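# Bend backboard clips outward into the frame groove

## Task

Rotate each metal clip on the backboard outward so that its free end lodges in the groove along the inner wall of the frame and keeps the backboard held in place; the task counts only when every clip is seated this way and stays so with the robot released.

## Robot and tools

Robot: two six-joint arms, left_arm and right_arm, each with a parallel two-finger gripper and a wrist camera. Each base sits on a tilted plate, and both plates hang from one metal frame behind the arms. A 'too close' message treats a plate and its half of that frame as part of the arm mounted there. Calibrated bases in the scene frame: left_arm at (-0.044, +0.234, +0.186) m, quat_wxyz (+0.951, -0.138, +0.275, -0.012); right_arm at (+0.040, -0.146, +0.186) m, quat_wxyz (+0.951, +0.140, +0.274, +0.005).

Scene frame: origin at table-top height, halfway between the nominal bases; +z up, +x out over the table, left_arm toward +y (arm names do not match image sides). end_effector_position (m) and end_effector_quat_wxyz are reported in this frame; they can be off by a few centimetres, more at long reach. The fingers point along the gripper's +z and close along its y; the reported position is between the pads, about 1 cm behind the tips.

Row layout (used by execute_actions and move): one flat list of 14 numbers, each in [-1, 1]: left_arm's six joints then its opening, then right_arm's six joints then its opening. Joint order within an arm is fixed: shoulder (joint2), elbow (joint3), waist (joint1), wrist pitch (joint4), wrist yaw (joint5), wrist roll (joint6). Joint numbers are offsets, not poses: they are measured from the arm's 'Joint targets' as they stood when the action or move began, never from the preceding row, so sending the same offset twice moves twice. Scale: 1.0 equals 1.258 rad shoulder, 1.3 elbow, 1.202 waist, 2.073 wrist pitch, 2.022 wrist yaw and wrist roll. Stated ranges (rad): waist -2.618..3.054, shoulder 0..3.142, elbow 0..3.142, wrist pitch -1.571..1.571, wrist yaw -1.571..1.571, wrist roll -2.094..2.094; the real stop may differ by up to 0.059. Asking a joint more than 0.059 rad beyond its range rejects that action for both arms; if the first action of a call fails this, or any action is malformed, the whole call is rejected. 'joint sent to its limit' means a joint was driven to its real end. The opening number is absolute: +1 fully open, -1 shut. Sending 0 for an opening is a real command, so repeat the current value to leave a gripper unchanged; sending 0 for all six joints re-commands an arm's current Joint targets.

execute_actions(actions, cameras): actions is a list of up to 15 actions; each action is a table of up to 15 rows, one row per 1/30 s step, and the final row is held to fill 15 steps. An empty list just reports state. cameras picks images: omitted/null/["all"] for all, [] for none; an unknown name invalidates the call.

move(target, speed, blend, opening_speed, blocking, cameras): target is one 14-number row or a list of up to 15 rows, all offsets from the same starting Joint targets. Joints travel together, so grippers follow curves; there is no obstacle or arm-to-arm avoidance. speed is rad/s for the joint with the longest travel, 0.01 to 2 (default 0.5), one value or one per target. blend (rad) rounds corners at intermediate targets; 0 stops at each. opening_speed (0.2 or more, per second on the -1..+1 scale) ramps the grippers. blocking=false returns after about 0.5 s while the move continues. Result adds a 'move:' line: done, off_target (at rest but some joint over 0.035 rad from target), moving, held, or fault, plus limits=held if steps were withheld and the worst joint error per arm. done does not mean no contact.

wait(seconds 0..10): lets the scene run with the last commands held. stop(): brakes a running move. zoom_image(camera of cam_high, cam_left_wrist, cam_right_wrist; region [x0, y0, x1, y1] pixels, at most 504x504) enlarges part of the latest image. read_manual(section='licences') gives licence text only. finished_scene(scene): ends the current scene, given its number; irreversible, so call it only when all clips are seated and will stay so without the robot.

Results: 'Joint positions' and 'Joint velocities' per arm in the joint order above (rad, rad/s), then finger-pad gap (m; 0.094 fully open). 'Joint targets' is the base for your next offsets. grip_measured is the opening on the command scale. 'Joint torques' include arm weight; torques 1-3 wrap at ±28 N m. 'joint command not followed' means the clearance check altered targets. 'Tool commands' lists current gripper commands. MOTOR HOT appears at 75 °C; at 90 °C the arm folds and idles; at 100 °C it collapses. Stretched poses, holding loads and pushing against something unreachable heat motors.

Motion notes: joint targets are kept within a fixed lead of measured angles, and a target putting the gripper over 200 mm from its current place is scaled back, so big offsets need several actions. To stop pressing, command targets back past the measured positions. The gripper squeezes about 50-64 N per pad; close slowly on delicate parts and open well above grip_measured to release. The simulation keeps running between replies.

Cameras: cam_high and cam_low (504x504, fixed), cam_left_wrist and cam_right_wrist (672x504, fisheye). Calibration intrinsics and T_world_to_cam are given per camera; fixed ones may have shifted slightly.

Avoid: dropping or flinging parts, knocking anything off the table, fast collisions, hard presses, arm-to-arm contact, and fault stops. Move gently near contact and push clips with modest speed and small overshoot.

Each tool is called after "Request:" as name(argument=value, ...) on one line, values as JSON.

## Session

Request:
execute_actions(actions=[])

Scene clock: 0.00 s.
left_arm: end_effector_position=(+0.1441, +0.0306, +0.2442) grip_measured=+1.000 end_effector_quat_wxyz=(+0.357, +0.364, +0.860, +0.020) | right_arm: end_effector_position=(+0.4566, -0.2733, +0.1277) grip_measured=+1.000 end_effector_quat_wxyz=(-0.092, -0.222, +0.971, +0.007)
Joint names: [shoulder, elbow, waist, wrist pitch, wrist yaw, wrist roll]
Joint positions: left_arm=[1.594 0.669 -1.663 -0.76 -1.231 -0.775 0.094] | right_arm=[1.639 1.574 -0.181 -1.078 0.238 -0.639 0.094]
Joint velocities: within noise
Joint torques (N m): no reading
Motor temperatures (°C): left_arm=[44 47 35 42 35 30 31] | right_arm=[40 46 34 44 37 36 32]
Heat: left arm: 47 °C; right arm: 46 °C.
Joint targets: left_arm=[1.590 0.672 -1.667 -0.765 -1.241 -0.777] | right_arm=[1.638 1.577 -0.179 -1.078 0.235 -0.639]
Tool commands: left_gripper/opening=+1.0 right_gripper/opening=+1.0

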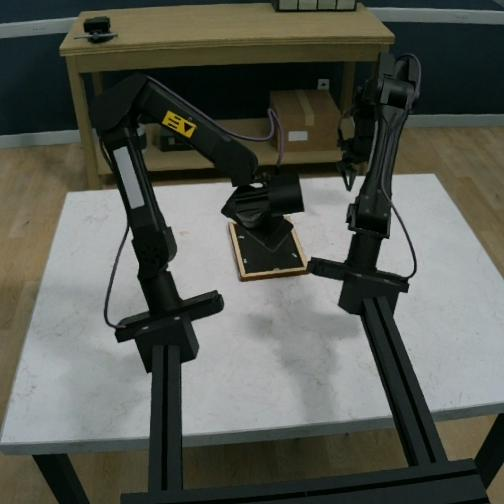

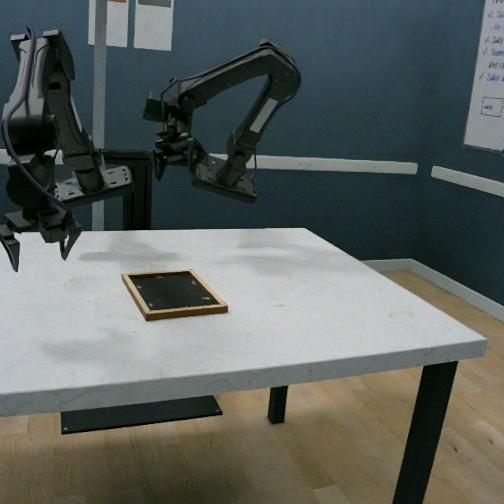

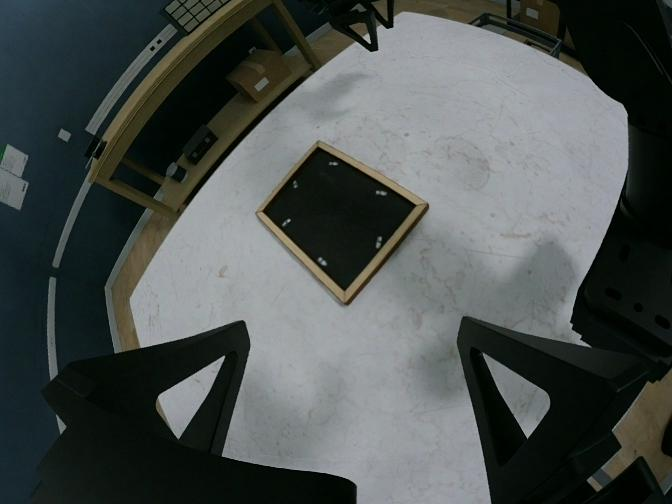

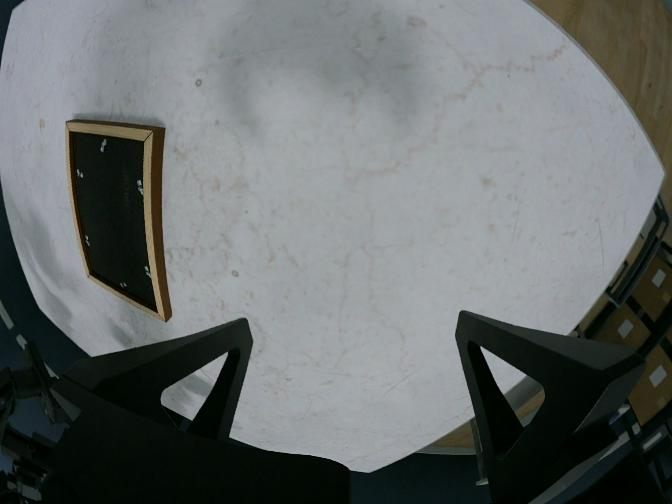

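Request:
zoom_image(camera="cam_left_wrist", region=[240, 130, 440, 310])

Request:
zoom_image(camera="cam_right_wrist", region=[50, 100, 190, 330])

Request:
zoom_image(camera="cam_high", region=[210, 200, 330, 290])

Request:
zoom_image(camera="cam_low", region=[110, 250, 240, 340])

Scaled by 2.520 from the camera's 672x504 image, which has a finer 960x720 frame.

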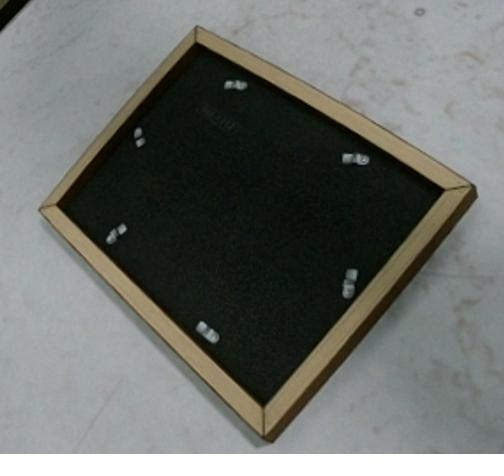

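Scaled by 2.191 from the camera's 672x504 image, which has a finer 960x720 frame.

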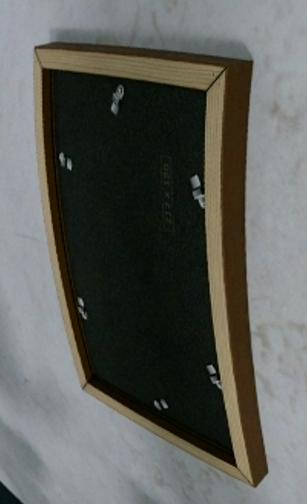

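Scaled by 4.200 from the camera's 504x504 image, which has a finer 720x720 frame.

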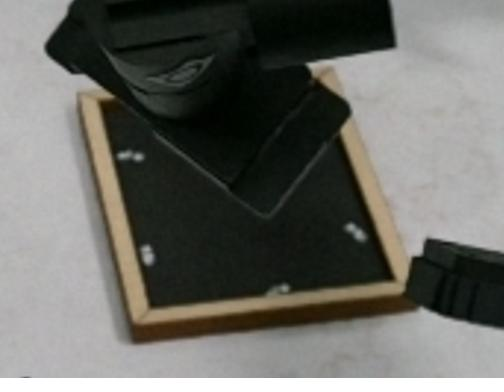

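Scaled by 3.877 from the camera's 504x504 image, which has a finer 720x720 frame.

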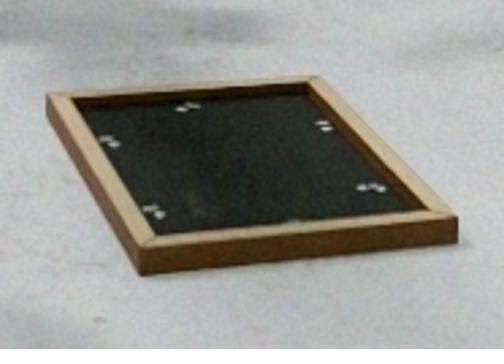

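Request:
move(target=[0,0,1.0,0,0.5,0.3,-1,0,0,0,0,0,0,1], speed=1.0)

Scene clock: 129.40 s.
left_arm: end_effector_position=(+0.1121, +0.1635, +0.0837) grip_measured=-0.990 end_effector_quat_wxyz=(-0.261, +0.193, +0.944, -0.050) | right_arm: end_effector_position=(+0.4566, -0.2733, +0.1277) grip_measured=+1.000 end_effector_quat_wxyz=(-0.092, -0.222, +0.971, +0.007)
Joint names: [shoulder, elbow, waist, wrist pitch, wrist yaw, wrist roll]
Joint positions: left_arm=[1.594 0.669 -0.469 -0.76 -0.243 -0.181 0] | right_arm=[1.639 1.574 -0.181 -1.078 0.238 -0.639 0.094]
Joint velocities: within noise
Joint torques (N m): left_arm=[-6.11 1.94 -2.03 -0.43 0.33 0.13] | right_arm=[-12.26 6.42 1.33 0.19 0.03 -0.01]
Motor temperatures (°C): left_arm=[44 46 35 39 35 30 30] | right_arm=[48 47 34 39 36 35 31]
Heat: left arm: 46 °C; right arm: 48 °C.
Joint targets: left_arm=[1.590 0.672 -0.466 -0.765 -0.230 -0.170] | right_arm=[1.638 1.577 -0.179 -1.078 0.235 -0.639]
move: done
camera_calibration:
cam_left_wrist: T_world_to_cam=[[-0.410978, -0.897189, 0.161706, 0.186822], [-0.563816, 0.389529, 0.728271, -0.0264368], [-0.716386, 0.208131, -0.665937, 0.198234], [0, 0, 0, 1]] pos_world=[0.203886, 0.136654, 0.121054]

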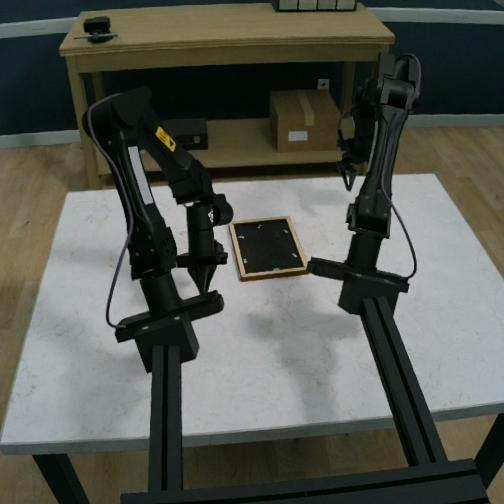

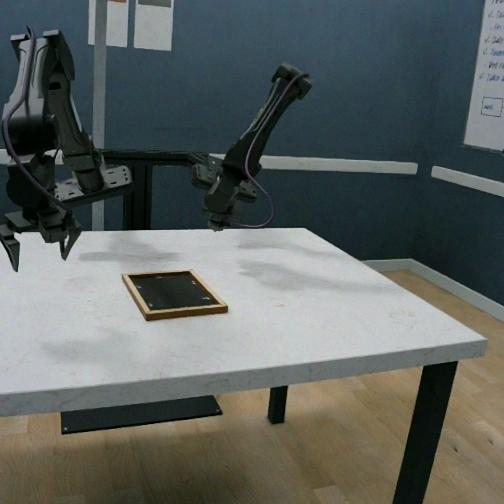

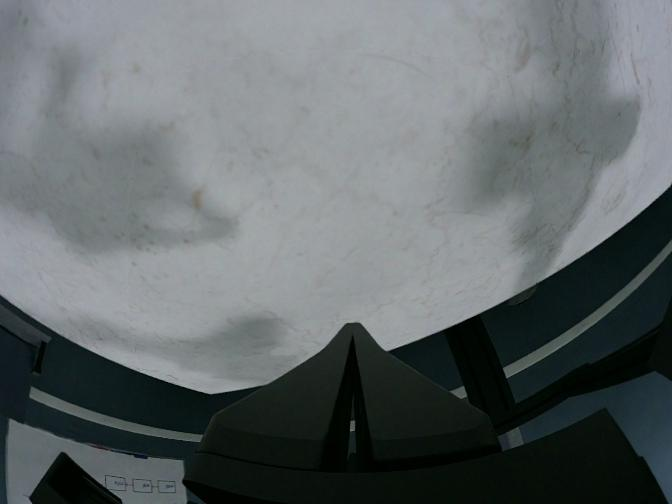

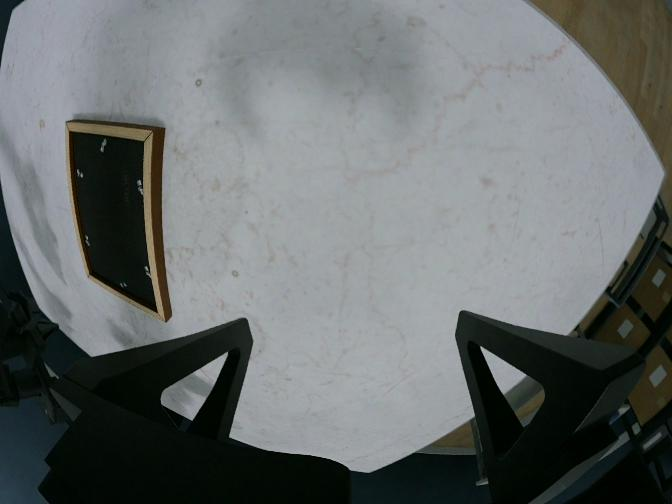

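Request:
move(target=[0,0,0.7,0,0,0,-1,-0.0684,-0.3863,0.7178,0.1275,0.1644,0.6187,-1], speed=1.0)

Scene clock: 138.80 s.
left_arm: end_effector_position=(+0.0802, +0.3184, +0.0551) grip_measured=-0.990 end_effector_quat_wxyz=(-0.362, -0.198, +0.910, +0.047) | right_arm: end_effector_position=(+0.3681, -0.0255, +0.1460) grip_measured=-0.989 end_effector_quat_wxyz=(-0.012, -0.004, +1.000, -0.004)
Joint names: [shoulder, elbow, waist, wrist pitch, wrist yaw, wrist roll]
Joint positions: left_arm=[1.594 0.669 0.371 -0.76 -0.235 -0.178 0] | right_arm=[1.573 1.09 0.67 -0.829 0.556 0.603 0.001]
Joint velocities: within noise
Joint torques (N m): left_arm=[-7.27 0.57 0.23 -0.9 0.02 0.09] | right_arm=[-9.48 4.22 4.36 0.56 0.08 0.14]
Motor temperatures (°C): left_arm=[45 45 35 39 34 30 30] | right_arm=[48 46 34 39 35 35 31]
Heat: left arm: 45 °C; right arm: 48 °C.
Joint targets: left_arm=[1.590 0.672 0.376 -0.765 -0.230 -0.170] | right_arm=[1.551 1.075 0.684 -0.814 0.567 0.612]
move: done
camera_calibration:
cam_left_wrist: T_world_to_cam=[[0.247017, -0.937906, -0.243546, 0.299786], [-0.403879, -0.328114, 0.853946, 0.124819], [-0.880832, -0.112576, -0.45985, 0.228046], [0, 0, 0, 1]] pos_world=[0.17723, 0.347798, 0.0712905]
cam_right_wrist: T_world_to_cam=[[-0.050701, -0.996051, -0.0728805, 0.0128192], [-0.932851, 0.0211692, 0.359641, 0.327662], [-0.356678, 0.0862208, -0.93024, 0.373618], [0, 0, 0, 1]] pos_world=[0.439571, -0.0263814, 0.230648]

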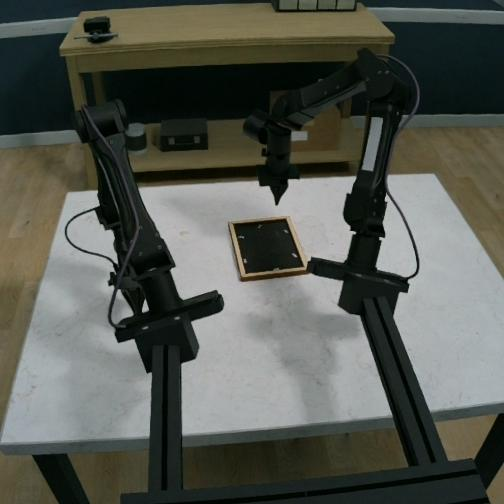

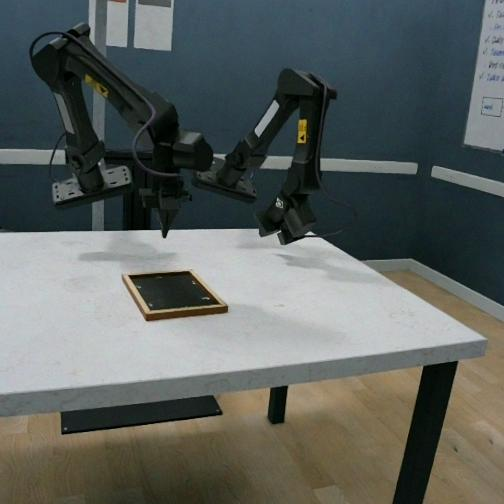

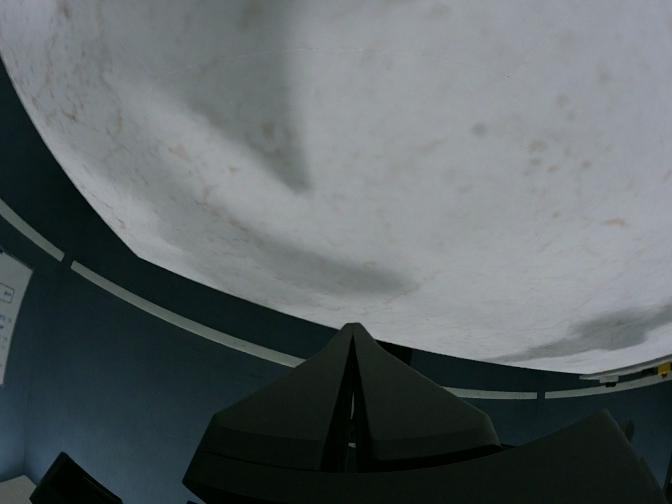

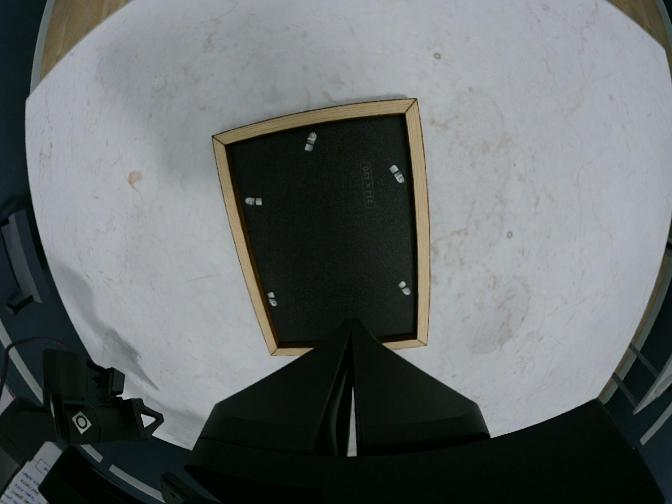

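Request:
zoom_image(camera="cam_right_wrist", region=[210, 90, 330, 210])

Request:
zoom_image(camera="cam_right_wrist", region=[330, 90, 450, 210])

Request:
zoom_image(camera="cam_right_wrist", region=[230, 250, 350, 370])

Request:
zoom_image(camera="cam_right_wrist", region=[340, 240, 460, 360])

Scaled by 4.200 from the camera's 672x504 image, which has a finer 960x720 frame.

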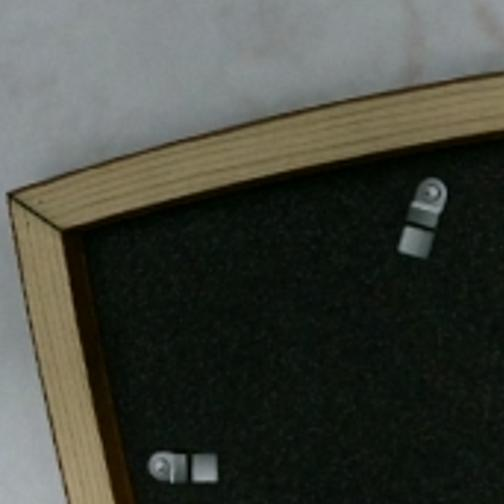

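Scaled by 4.200 from the camera's 672x504 image, which has a finer 960x720 frame.

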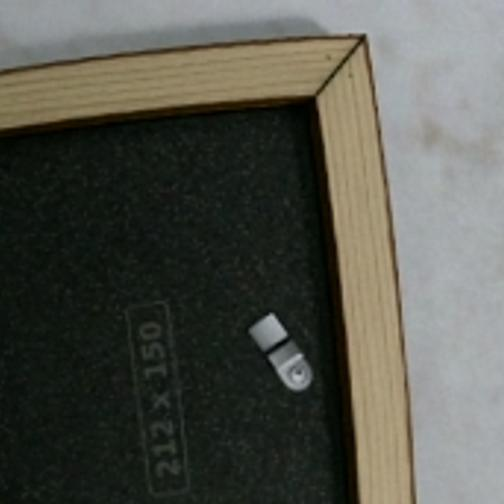

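Scaled by 4.200 from the camera's 672x504 image, which has a finer 960x720 frame.

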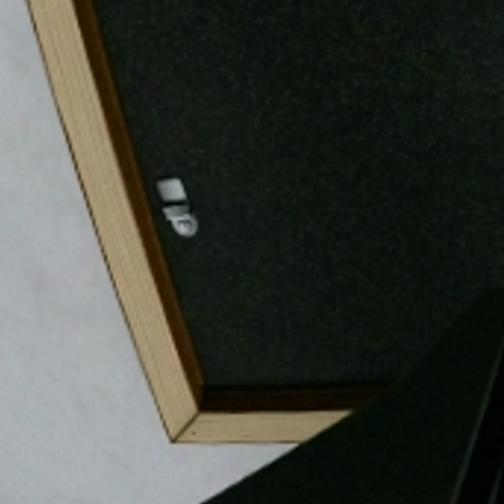

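Scaled by 4.200 from the camera's 672x504 image, which has a finer 960x720 frame.

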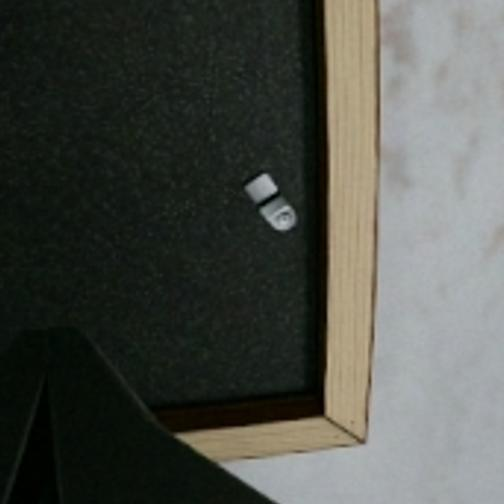

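Request:
move(target=[0,0,0,0,0,0,-1,0.290,-0.107,0.052,0.224,0.008,-0.013,-1], speed=0.6)

Request:
zoom_image(camera="cam_right_wrist", region=[230, 200, 430, 400])

Scene clock: 344.10 s.
left_arm: end_effector_position=(+0.0802, +0.3184, +0.0551) grip_measured=-0.990 end_effector_quat_wxyz=(-0.362, -0.198, +0.910, +0.047) | right_arm: end_effector_position=(+0.3212, +0.0392, +0.0511) grip_measured=-0.989 end_effector_quat_wxyz=(-0.004, -0.034, +0.999, +0.001)
Joint names: [shoulder, elbow, waist, wrist pitch, wrist yaw, wrist roll]
Joint positions: left_arm=[1.594 0.669 0.371 -0.76 -0.235 -0.178 0] | right_arm=[1.902 0.944 0.725 -0.365 0.573 0.594 0.001]
Joint velocities: within noise
Joint torques (N m): left_arm=[-7.27 0.57 0.24 -0.91 0 0.09] | right_arm=[-6.76 3.07 5.86 0.57 0.11 -0.1]
Motor temperatures (°C): left_arm=[47 41 33 39 34 30 31] | right_arm=[49 42 35 35 34 33 33]
Heat: left arm: 47 °C; right arm: 49 °C.
Joint targets: left_arm=[1.590 0.672 0.376 -0.765 -0.230 -0.170] | right_arm=[1.916 0.936 0.746 -0.350 0.584 0.586]
move: done
camera_calibration:
cam_left_wrist: T_world_to_cam=[[0.24676, -0.938038, -0.243298, 0.299834], [-0.40399, -0.32778, 0.854021, 0.124717], [-0.880853, -0.112448, -0.459841, 0.228007], [0, 0, 0, 1]] pos_world=[0.177238, 0.347775, 0.071285]
cam_right_wrist: T_world_to_cam=[[0.00962008, -0.996455, -0.0835758, 0.0490986], [-0.938385, -0.0378709, 0.343512, 0.321625], [-0.345459, 0.0751217, -0.935422, 0.260115], [0, 0, 0, 1]] pos_world=[0.391194, 0.0415644, 0.136939]

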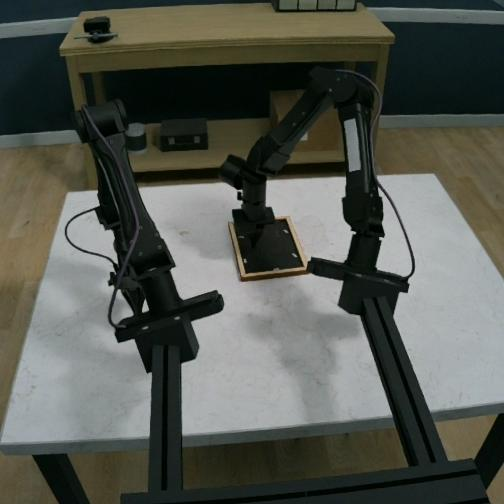

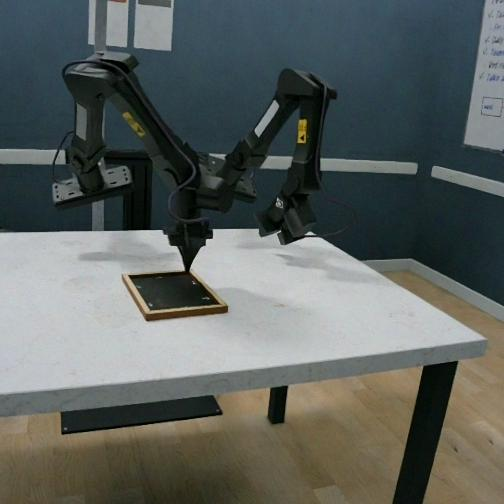

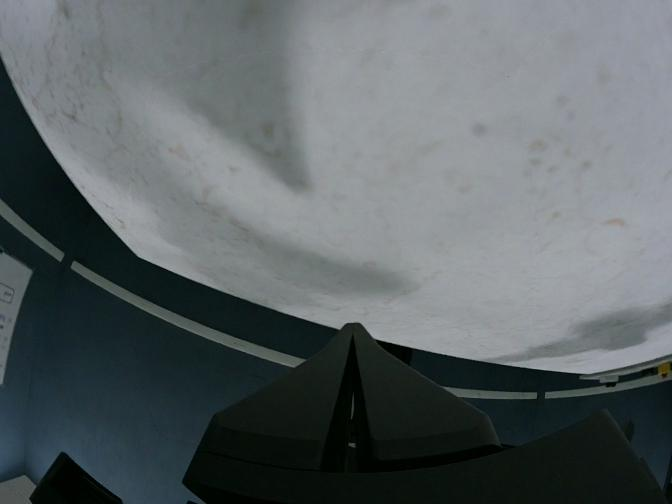

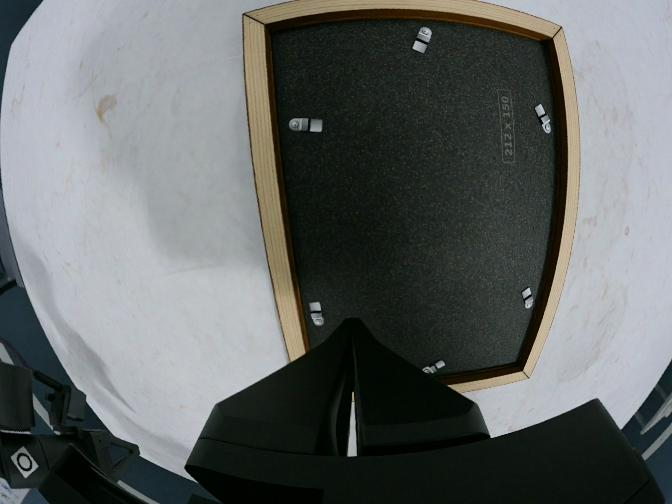

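Scaled by 2.520 from the camera's 672x504 image, which has a finer 960x720 frame.

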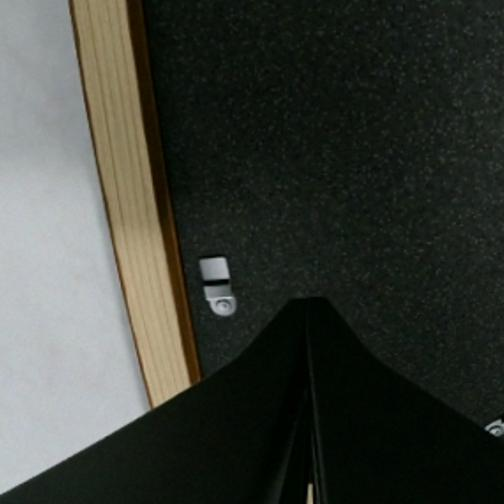

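Request:
move(target=[0,0,0,0,0,0,-1,0.0538,-0.0094,-0.0170,0.0447,-0.0025,-0.0116,-1], speed=0.3, cameras=["cam_right_wrist","cam_low"])

Request:
zoom_image(camera="cam_right_wrist", region=[270, 230, 410, 370])

Request:
zoom_image(camera="cam_low", region=[120, 230, 240, 330])

Scene clock: 395.00 s.
left_arm: end_effector_position=(+0.0802, +0.3184, +0.0551) grip_measured=-0.990 end_effector_quat_wxyz=(-0.362, -0.198, +0.910, +0.047) | right_arm: end_effector_position=(+0.3172, +0.0491, +0.0351) grip_measured=-0.989 end_effector_quat_wxyz=(+0.004, -0.040, +0.999, +0.006)
Joint names: [shoulder, elbow, waist, wrist pitch, wrist yaw, wrist roll]
Joint positions: left_arm=[1.594 0.669 0.371 -0.76 -0.235 -0.178 0] | right_arm=[1.964 0.935 0.725 -0.272 0.573 0.571 0.001]
Joint velocities: within noise
Joint torques (N m): left_arm=[-7.25 0.58 0.27 -0.91 0.02 0.1] | right_arm=[-6.57 2.7 4.56 0.59 0.05 -0.08]
Motor temperatures (°C): left_arm=[47 40 33 39 34 30 31] | right_arm=[44 41 37 34 34 33 33]
Heat: left arm: 47 °C; right arm: 44 °C.
Joint targets: left_arm=[1.590 0.672 0.376 -0.765 -0.230 -0.170] | right_arm=[1.984 0.923 0.726 -0.257 0.578 0.562]
move: done
camera_calibration:
cam_right_wrist: T_world_to_cam=[[0.0224546, -0.995324, -0.0939495, 0.0539623], [-0.942753, -0.0523568, 0.329355, 0.326276], [-0.332734, 0.0811757, -0.93952, 0.238837], [0, 0, 0, 1]] pos_world=[0.385855, 0.051405, 0.122001]
Images, in order (width x height): cam_low 504x504, cam_right_wrist 672x504.

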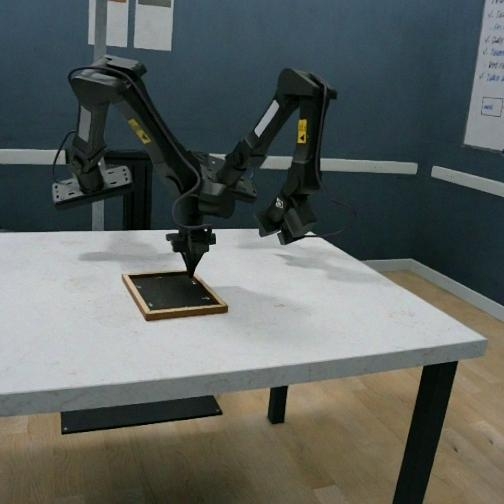

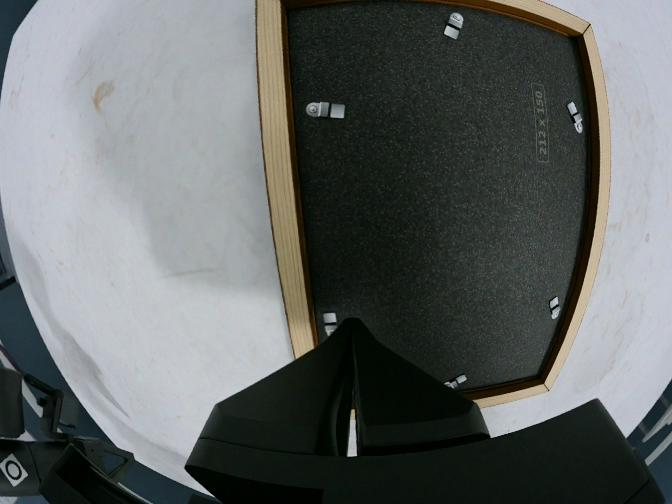

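Scaled by 3.600 from the camera's 672x504 image, which has a finer 960x720 frame.

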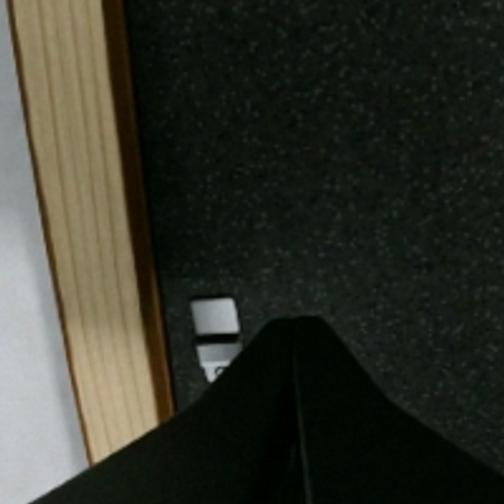

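Scaled by 4.200 from the camera's 504x504 image, which has a finer 720x720 frame.

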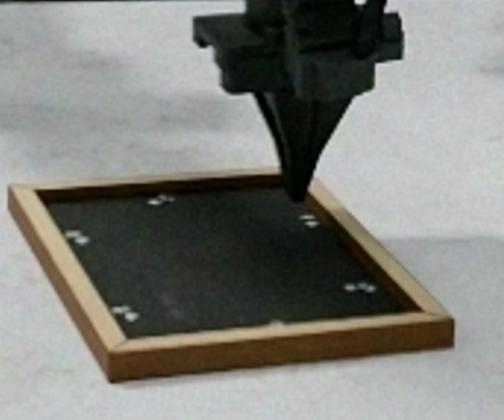

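Request:
move(target=[0,0,0,0,0,0,-1,0.0326,0.0246,-0.0399,0.0251,-0.0109,-0.0163,-1], speed=0.1, cameras=["cam_right_wrist","cam_low"])

Request:
zoom_image(camera="cam_right_wrist", region=[270, 230, 410, 370])

Request:
zoom_image(camera="cam_low", region=[150, 240, 230, 320])

Scene clock: 453.17 s.
left_arm: end_effector_position=(+0.0802, +0.3184, +0.0551) grip_measured=-0.990 end_effector_quat_wxyz=(-0.362, -0.198, +0.910, +0.047) | right_arm: end_effector_position=(+0.3212, +0.0468, +0.0199) grip_measured=-0.989 end_effector_quat_wxyz=(+0.002, -0.036, +0.999, +0.006)
Joint names: [shoulder, elbow, waist, wrist pitch, wrist yaw, wrist roll]
Joint positions: left_arm=[1.594 0.669 0.371 -0.76 -0.235 -0.178 0] | right_arm=[2.003 0.942 0.688 -0.22 0.562 0.538 0.001]
Joint velocities: within noise
Joint torques (N m): left_arm=[-7.25 0.61 0.21 -0.91 0.02 0.1] | right_arm=[-6.49 4.96 3.89 0.6 -0.09 -0.11]
Motor temperatures (°C): left_arm=[47 39 33 39 34 30 31] | right_arm=[43 40 36 34 34 33 33]
Heat: left arm: 47 °C; right arm: 43 °C.
Joint targets: left_arm=[1.590 0.672 0.376 -0.765 -0.230 -0.170] | right_arm=[2.025 0.955 0.678 -0.205 0.557 0.529]
move: done
camera_calibration:
cam_right_wrist: T_world_to_cam=[[0.0141142, -0.995554, -0.0931306, 0.052816], [-0.942278, -0.0444046, 0.331874, 0.3344], [-0.334534, 0.0830708, -0.938715, 0.226512], [0, 0, 0, 1]] pos_world=[0.390128, 0.0486136, 0.10657]
Images, in order (width x height): cam_low 504x504, cam_right_wrist 672x504.

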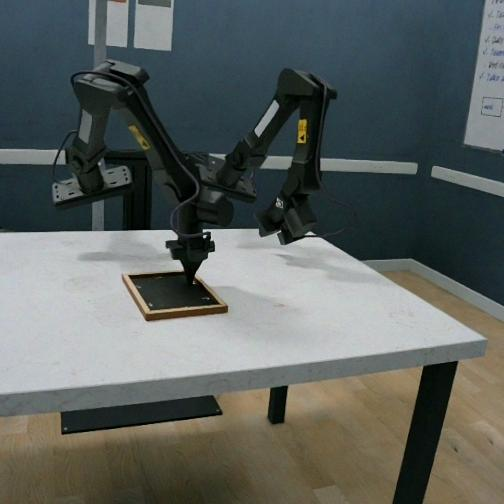

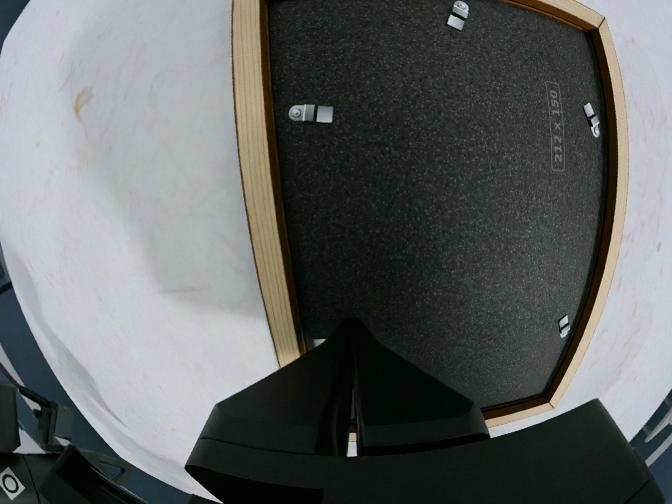

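Scaled by 3.600 from the camera's 672x504 image, which has a finer 960x720 frame.

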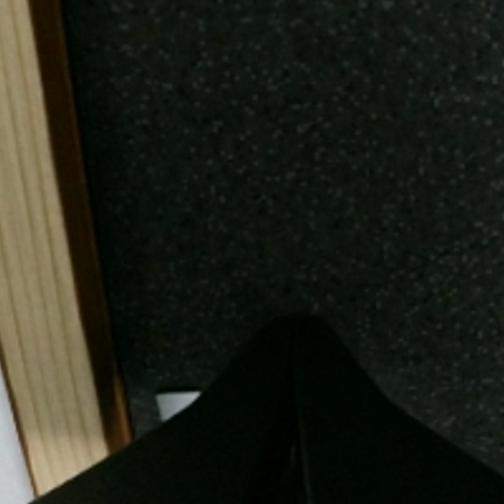

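Scaled by 6.300 from the camera's 504x504 image, which has a finer 720x720 frame.

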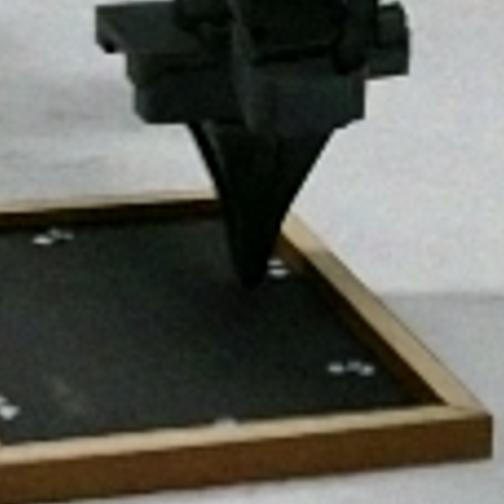

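Request:
move(target=[0,0,0,0,0,0,-1,0.0085,0,-0.0059,0.0083,-0.0008,-0.0040,-1], speed=0.1, cameras=["cam_right_wrist"])

Request:
zoom_image(camera="cam_right_wrist", region=[290, 270, 410, 390])

Scene clock: 500.83 s.
left_arm: end_effector_position=(+0.0802, +0.3184, +0.0551) grip_measured=-0.990 end_effector_quat_wxyz=(-0.362, -0.198, +0.910, +0.047) | right_arm: end_effector_position=(+0.3217, +0.0472, +0.0177) grip_measured=-0.989 end_effector_quat_wxyz=(+0.003, -0.037, +0.999, +0.006)
Joint names: [shoulder, elbow, waist, wrist pitch, wrist yaw, wrist roll]
Joint positions: left_arm=[1.594 0.669 0.371 -0.76 -0.235 -0.178 0] | right_arm=[2.01 0.942 0.684 -0.208 0.56 0.53 0.001]
Joint velocities: within noise
Joint torques (N m): left_arm=[-7.25 0.58 0.23 -0.91 0.02 0.1] | right_arm=[-6.3 4.56 3.7 0.63 -0.04 -0.1]
Motor temperatures (°C): left_arm=[47 38 33 39 34 30 31] | right_arm=[43 40 35 33 34 33 33]
Heat: left arm: 47 °C; right arm: 43 °C.
Joint targets: left_arm=[1.590 0.672 0.376 -0.765 -0.230 -0.170] | right_arm=[2.036 0.955 0.671 -0.188 0.555 0.521]
move: done
camera_calibration:
cam_right_wrist: T_world_to_cam=[[0.0163463, -0.995352, -0.0949024, 0.052318], [-0.942813, -0.0469476, 0.330001, 0.335981], [-0.332922, 0.0840808, -0.939198, 0.224013], [0, 0, 0, 1]] pos_world=[0.390491, 0.0490131, 0.104483]
Images, in order (width x height): cam_right_wrist 672x504.

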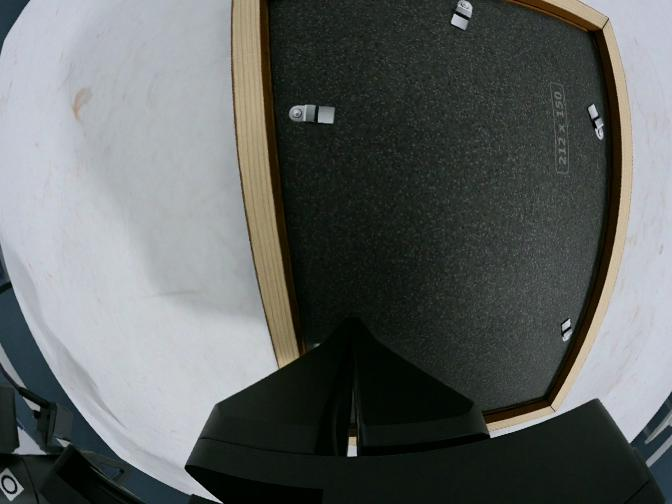

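Scaled by 4.200 from the camera's 672x504 image, which has a finer 960x720 frame.

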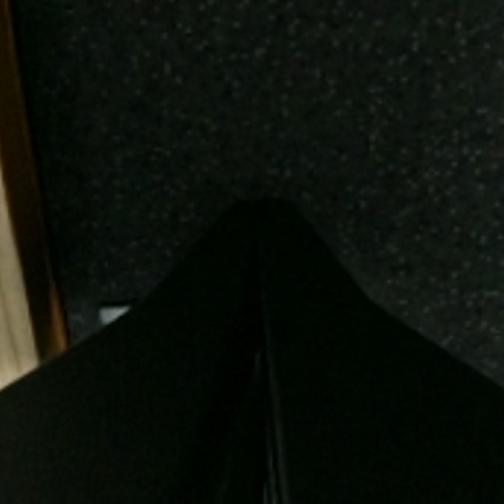

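Request:
move(target=[[0,0,0,0,0,0,-1,-0.0032,0,0.0258,-0.0169,0.0074,0.0089,-1],[0,0,0,0,0,0,-1,0.0254,0.0254,0.0562,-0.0260,0.0119,0.0297,-1]], speed=0.1, cameras=["cam_right_wrist", "cam_low"])

Request:
zoom_image(camera="cam_right_wrist", region=[290, 270, 410, 390])

Request:
zoom_image(camera="cam_low", region=[150, 240, 230, 320])

Scene clock: 535.37 s.
left_arm: end_effector_position=(+0.0802, +0.3184, +0.0551) grip_measured=-0.990 end_effector_quat_wxyz=(-0.362, -0.198, +0.910, +0.047) | right_arm: end_effector_position=(+0.3201, +0.0605, +0.0183) grip_measured=-0.989 end_effector_quat_wxyz=(+0.006, -0.032, +0.999, +0.007)
Joint names: [shoulder, elbow, waist, wrist pitch, wrist yaw, wrist roll]
Joint positions: left_arm=[1.594 0.669 0.371 -0.76 -0.235 -0.178 0] | right_arm=[2.044 0.975 0.716 -0.22 0.572 0.572 0.001]
Joint velocities: within noise
Joint torques (N m): left_arm=[-7.23 0.58 0.23 -0.91 0.01 0.09] | right_arm=[-6.58 4.7 6.45 0.26 0.09 0.07]
Motor temperatures (°C): left_arm=[48 38 33 39 33 30 31] | right_arm=[43 39 35 33 34 33 33]
Heat: left arm: 48 °C; right arm: 43 °C.
Joint targets: left_arm=[1.590 0.672 0.376 -0.765 -0.230 -0.170] | right_arm=[2.068 0.988 0.738 -0.242 0.579 0.581]
move: done
camera_calibration:
cam_right_wrist: T_world_to_cam=[[0.00792764, -0.995357, -0.0959282, 0.0683538], [-0.945098, -0.038799, 0.324477, 0.335199], [-0.326692, 0.0880891, -0.941017, 0.220773], [0, 0, 0, 1]] pos_world=[0.388379, 0.061594, 0.105544]
Images, in order (width x height): cam_low 504x504, cam_right_wrist 672x504.

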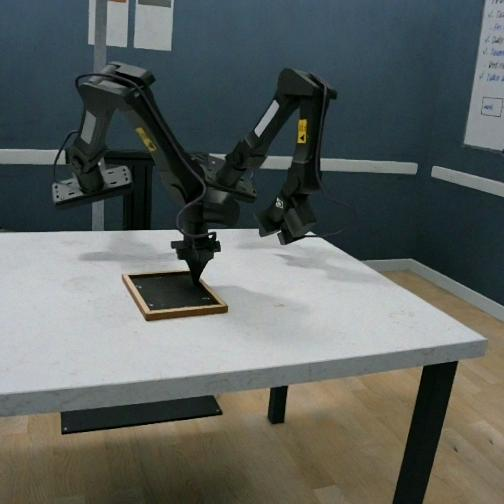

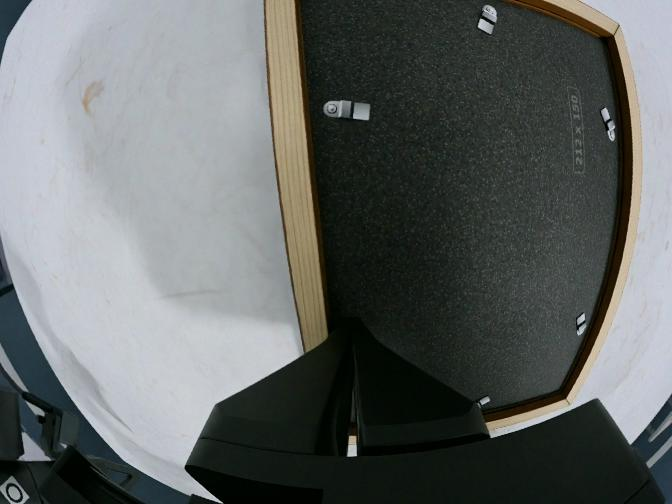

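Scaled by 4.200 from the camera's 672x504 image, which has a finer 960x720 frame.

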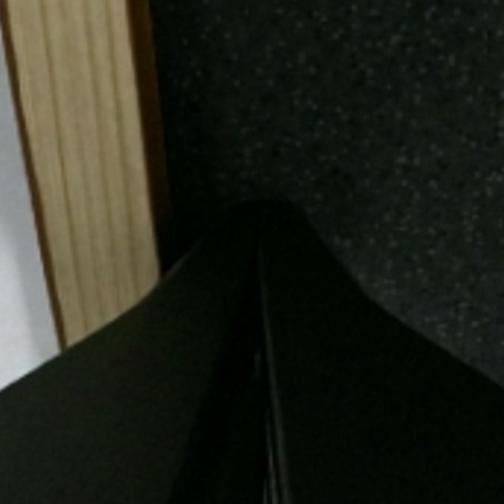

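Scaled by 6.300 from the camera's 504x504 image, which has a finer 720x720 frame.

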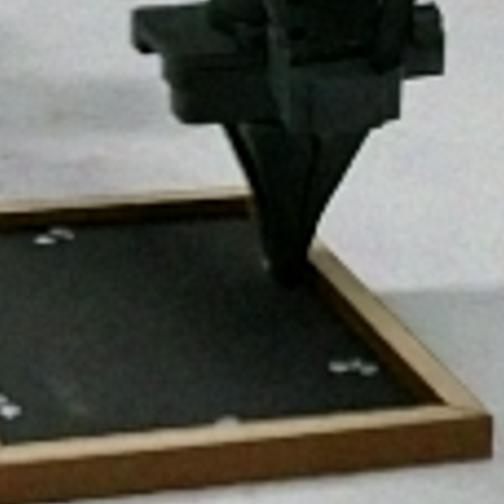

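Request:
move(target=[[0,0,0,0,0,0,-1,-0.0334,-0.0192,0,0.0178,0,0,-1],[0,0,0,0,0,0,-1,-0.035,-0.0292,0.0046,0.0212,0.0006,0.0031,-1]], speed=0.1, cameras=["cam_right_wrist", "cam_low"])

Request:
zoom_image(camera="cam_low", region=[150, 240, 230, 320])

Scene clock: 559.27 s.
left_arm: end_effector_position=(+0.0802, +0.3184, +0.0551) grip_measured=-0.990 end_effector_quat_wxyz=(-0.362, -0.198, +0.910, +0.047) | right_arm: end_effector_position=(+0.3173, +0.0614, +0.0186) grip_measured=-0.989 end_effector_quat_wxyz=(+0.008, -0.031, +0.999, +0.008)
Joint names: [shoulder, elbow, waist, wrist pitch, wrist yaw, wrist roll]
Joint positions: left_arm=[1.594 0.669 0.371 -0.76 -0.235 -0.178 0] | right_arm=[2.043 0.964 0.722 -0.21 0.573 0.579 0.001]
Joint velocities: within noise
Joint torques (N m): left_arm=[-7.27 0.57 0.25 -0.91 0.03 0.1] | right_arm=[-10.58 2.4 6.41 0.6 0.09 0.11]
Motor temperatures (°C): left_arm=[48 38 33 39 33 30 31] | right_arm=[44 39 37 33 34 33 33]
Heat: left arm: 48 °C; right arm: 44 °C.
Joint targets: left_arm=[1.590 0.672 0.376 -0.765 -0.230 -0.170] | right_arm=[2.024 0.950 0.744 -0.198 0.580 0.587]
move: done
camera_calibration:
cam_right_wrist: T_world_to_cam=[[0.006196, -0.995043, -0.0992546, 0.0698832], [-0.9459, -0.0380313, 0.322222, 0.332702], [-0.324399, 0.0918885, -0.941447, 0.219112], [0, 0, 0, 1]] pos_world=[0.385349, 0.062056, 0.106015]
Images, in order (width x height): cam_low 504x504, cam_right_wrist 672x504.

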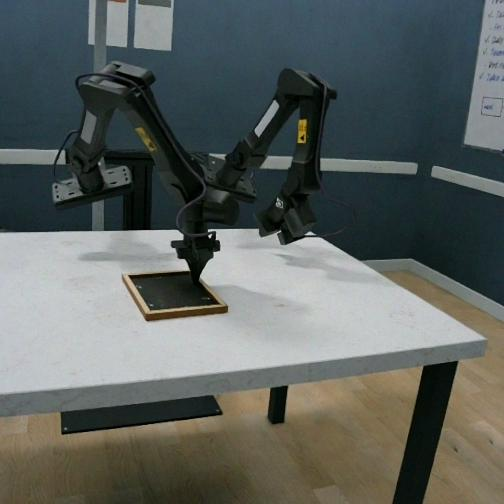

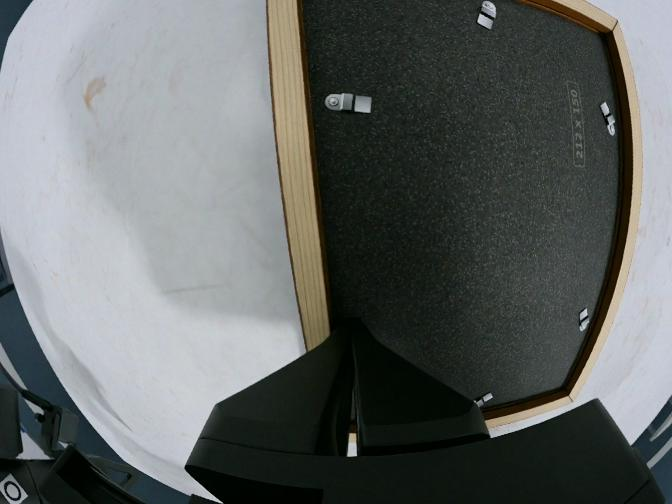

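Scaled by 6.300 from the camera's 504x504 image, which has a finer 720x720 frame.

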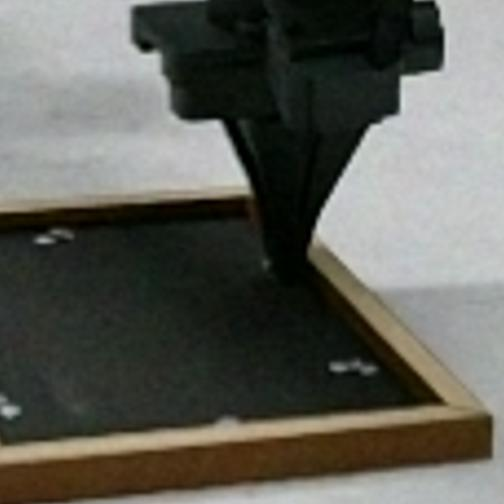

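Request:
zoom_image(camera="cam_right_wrist", region=[540, 260, 660, 380])

Request:
zoom_image(camera="cam_right_wrist", region=[440, 340, 560, 460])

Scaled by 4.200 from the camera's 672x504 image, which has a finer 960x720 frame.

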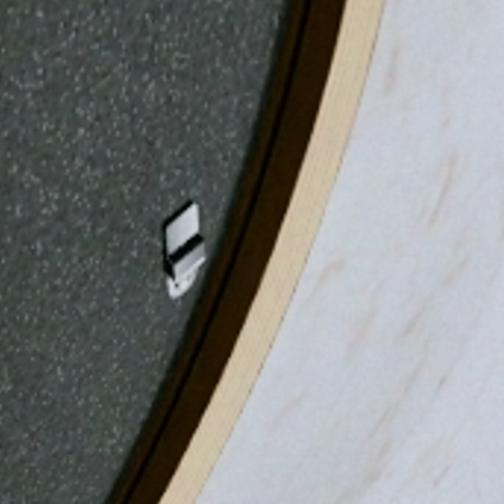

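Scaled by 4.200 from the camera's 672x504 image, which has a finer 960x720 frame.

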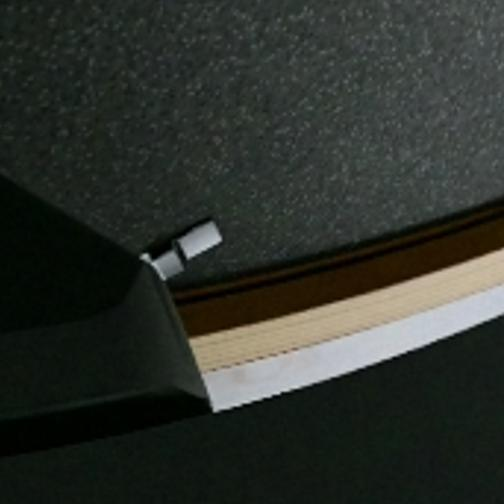

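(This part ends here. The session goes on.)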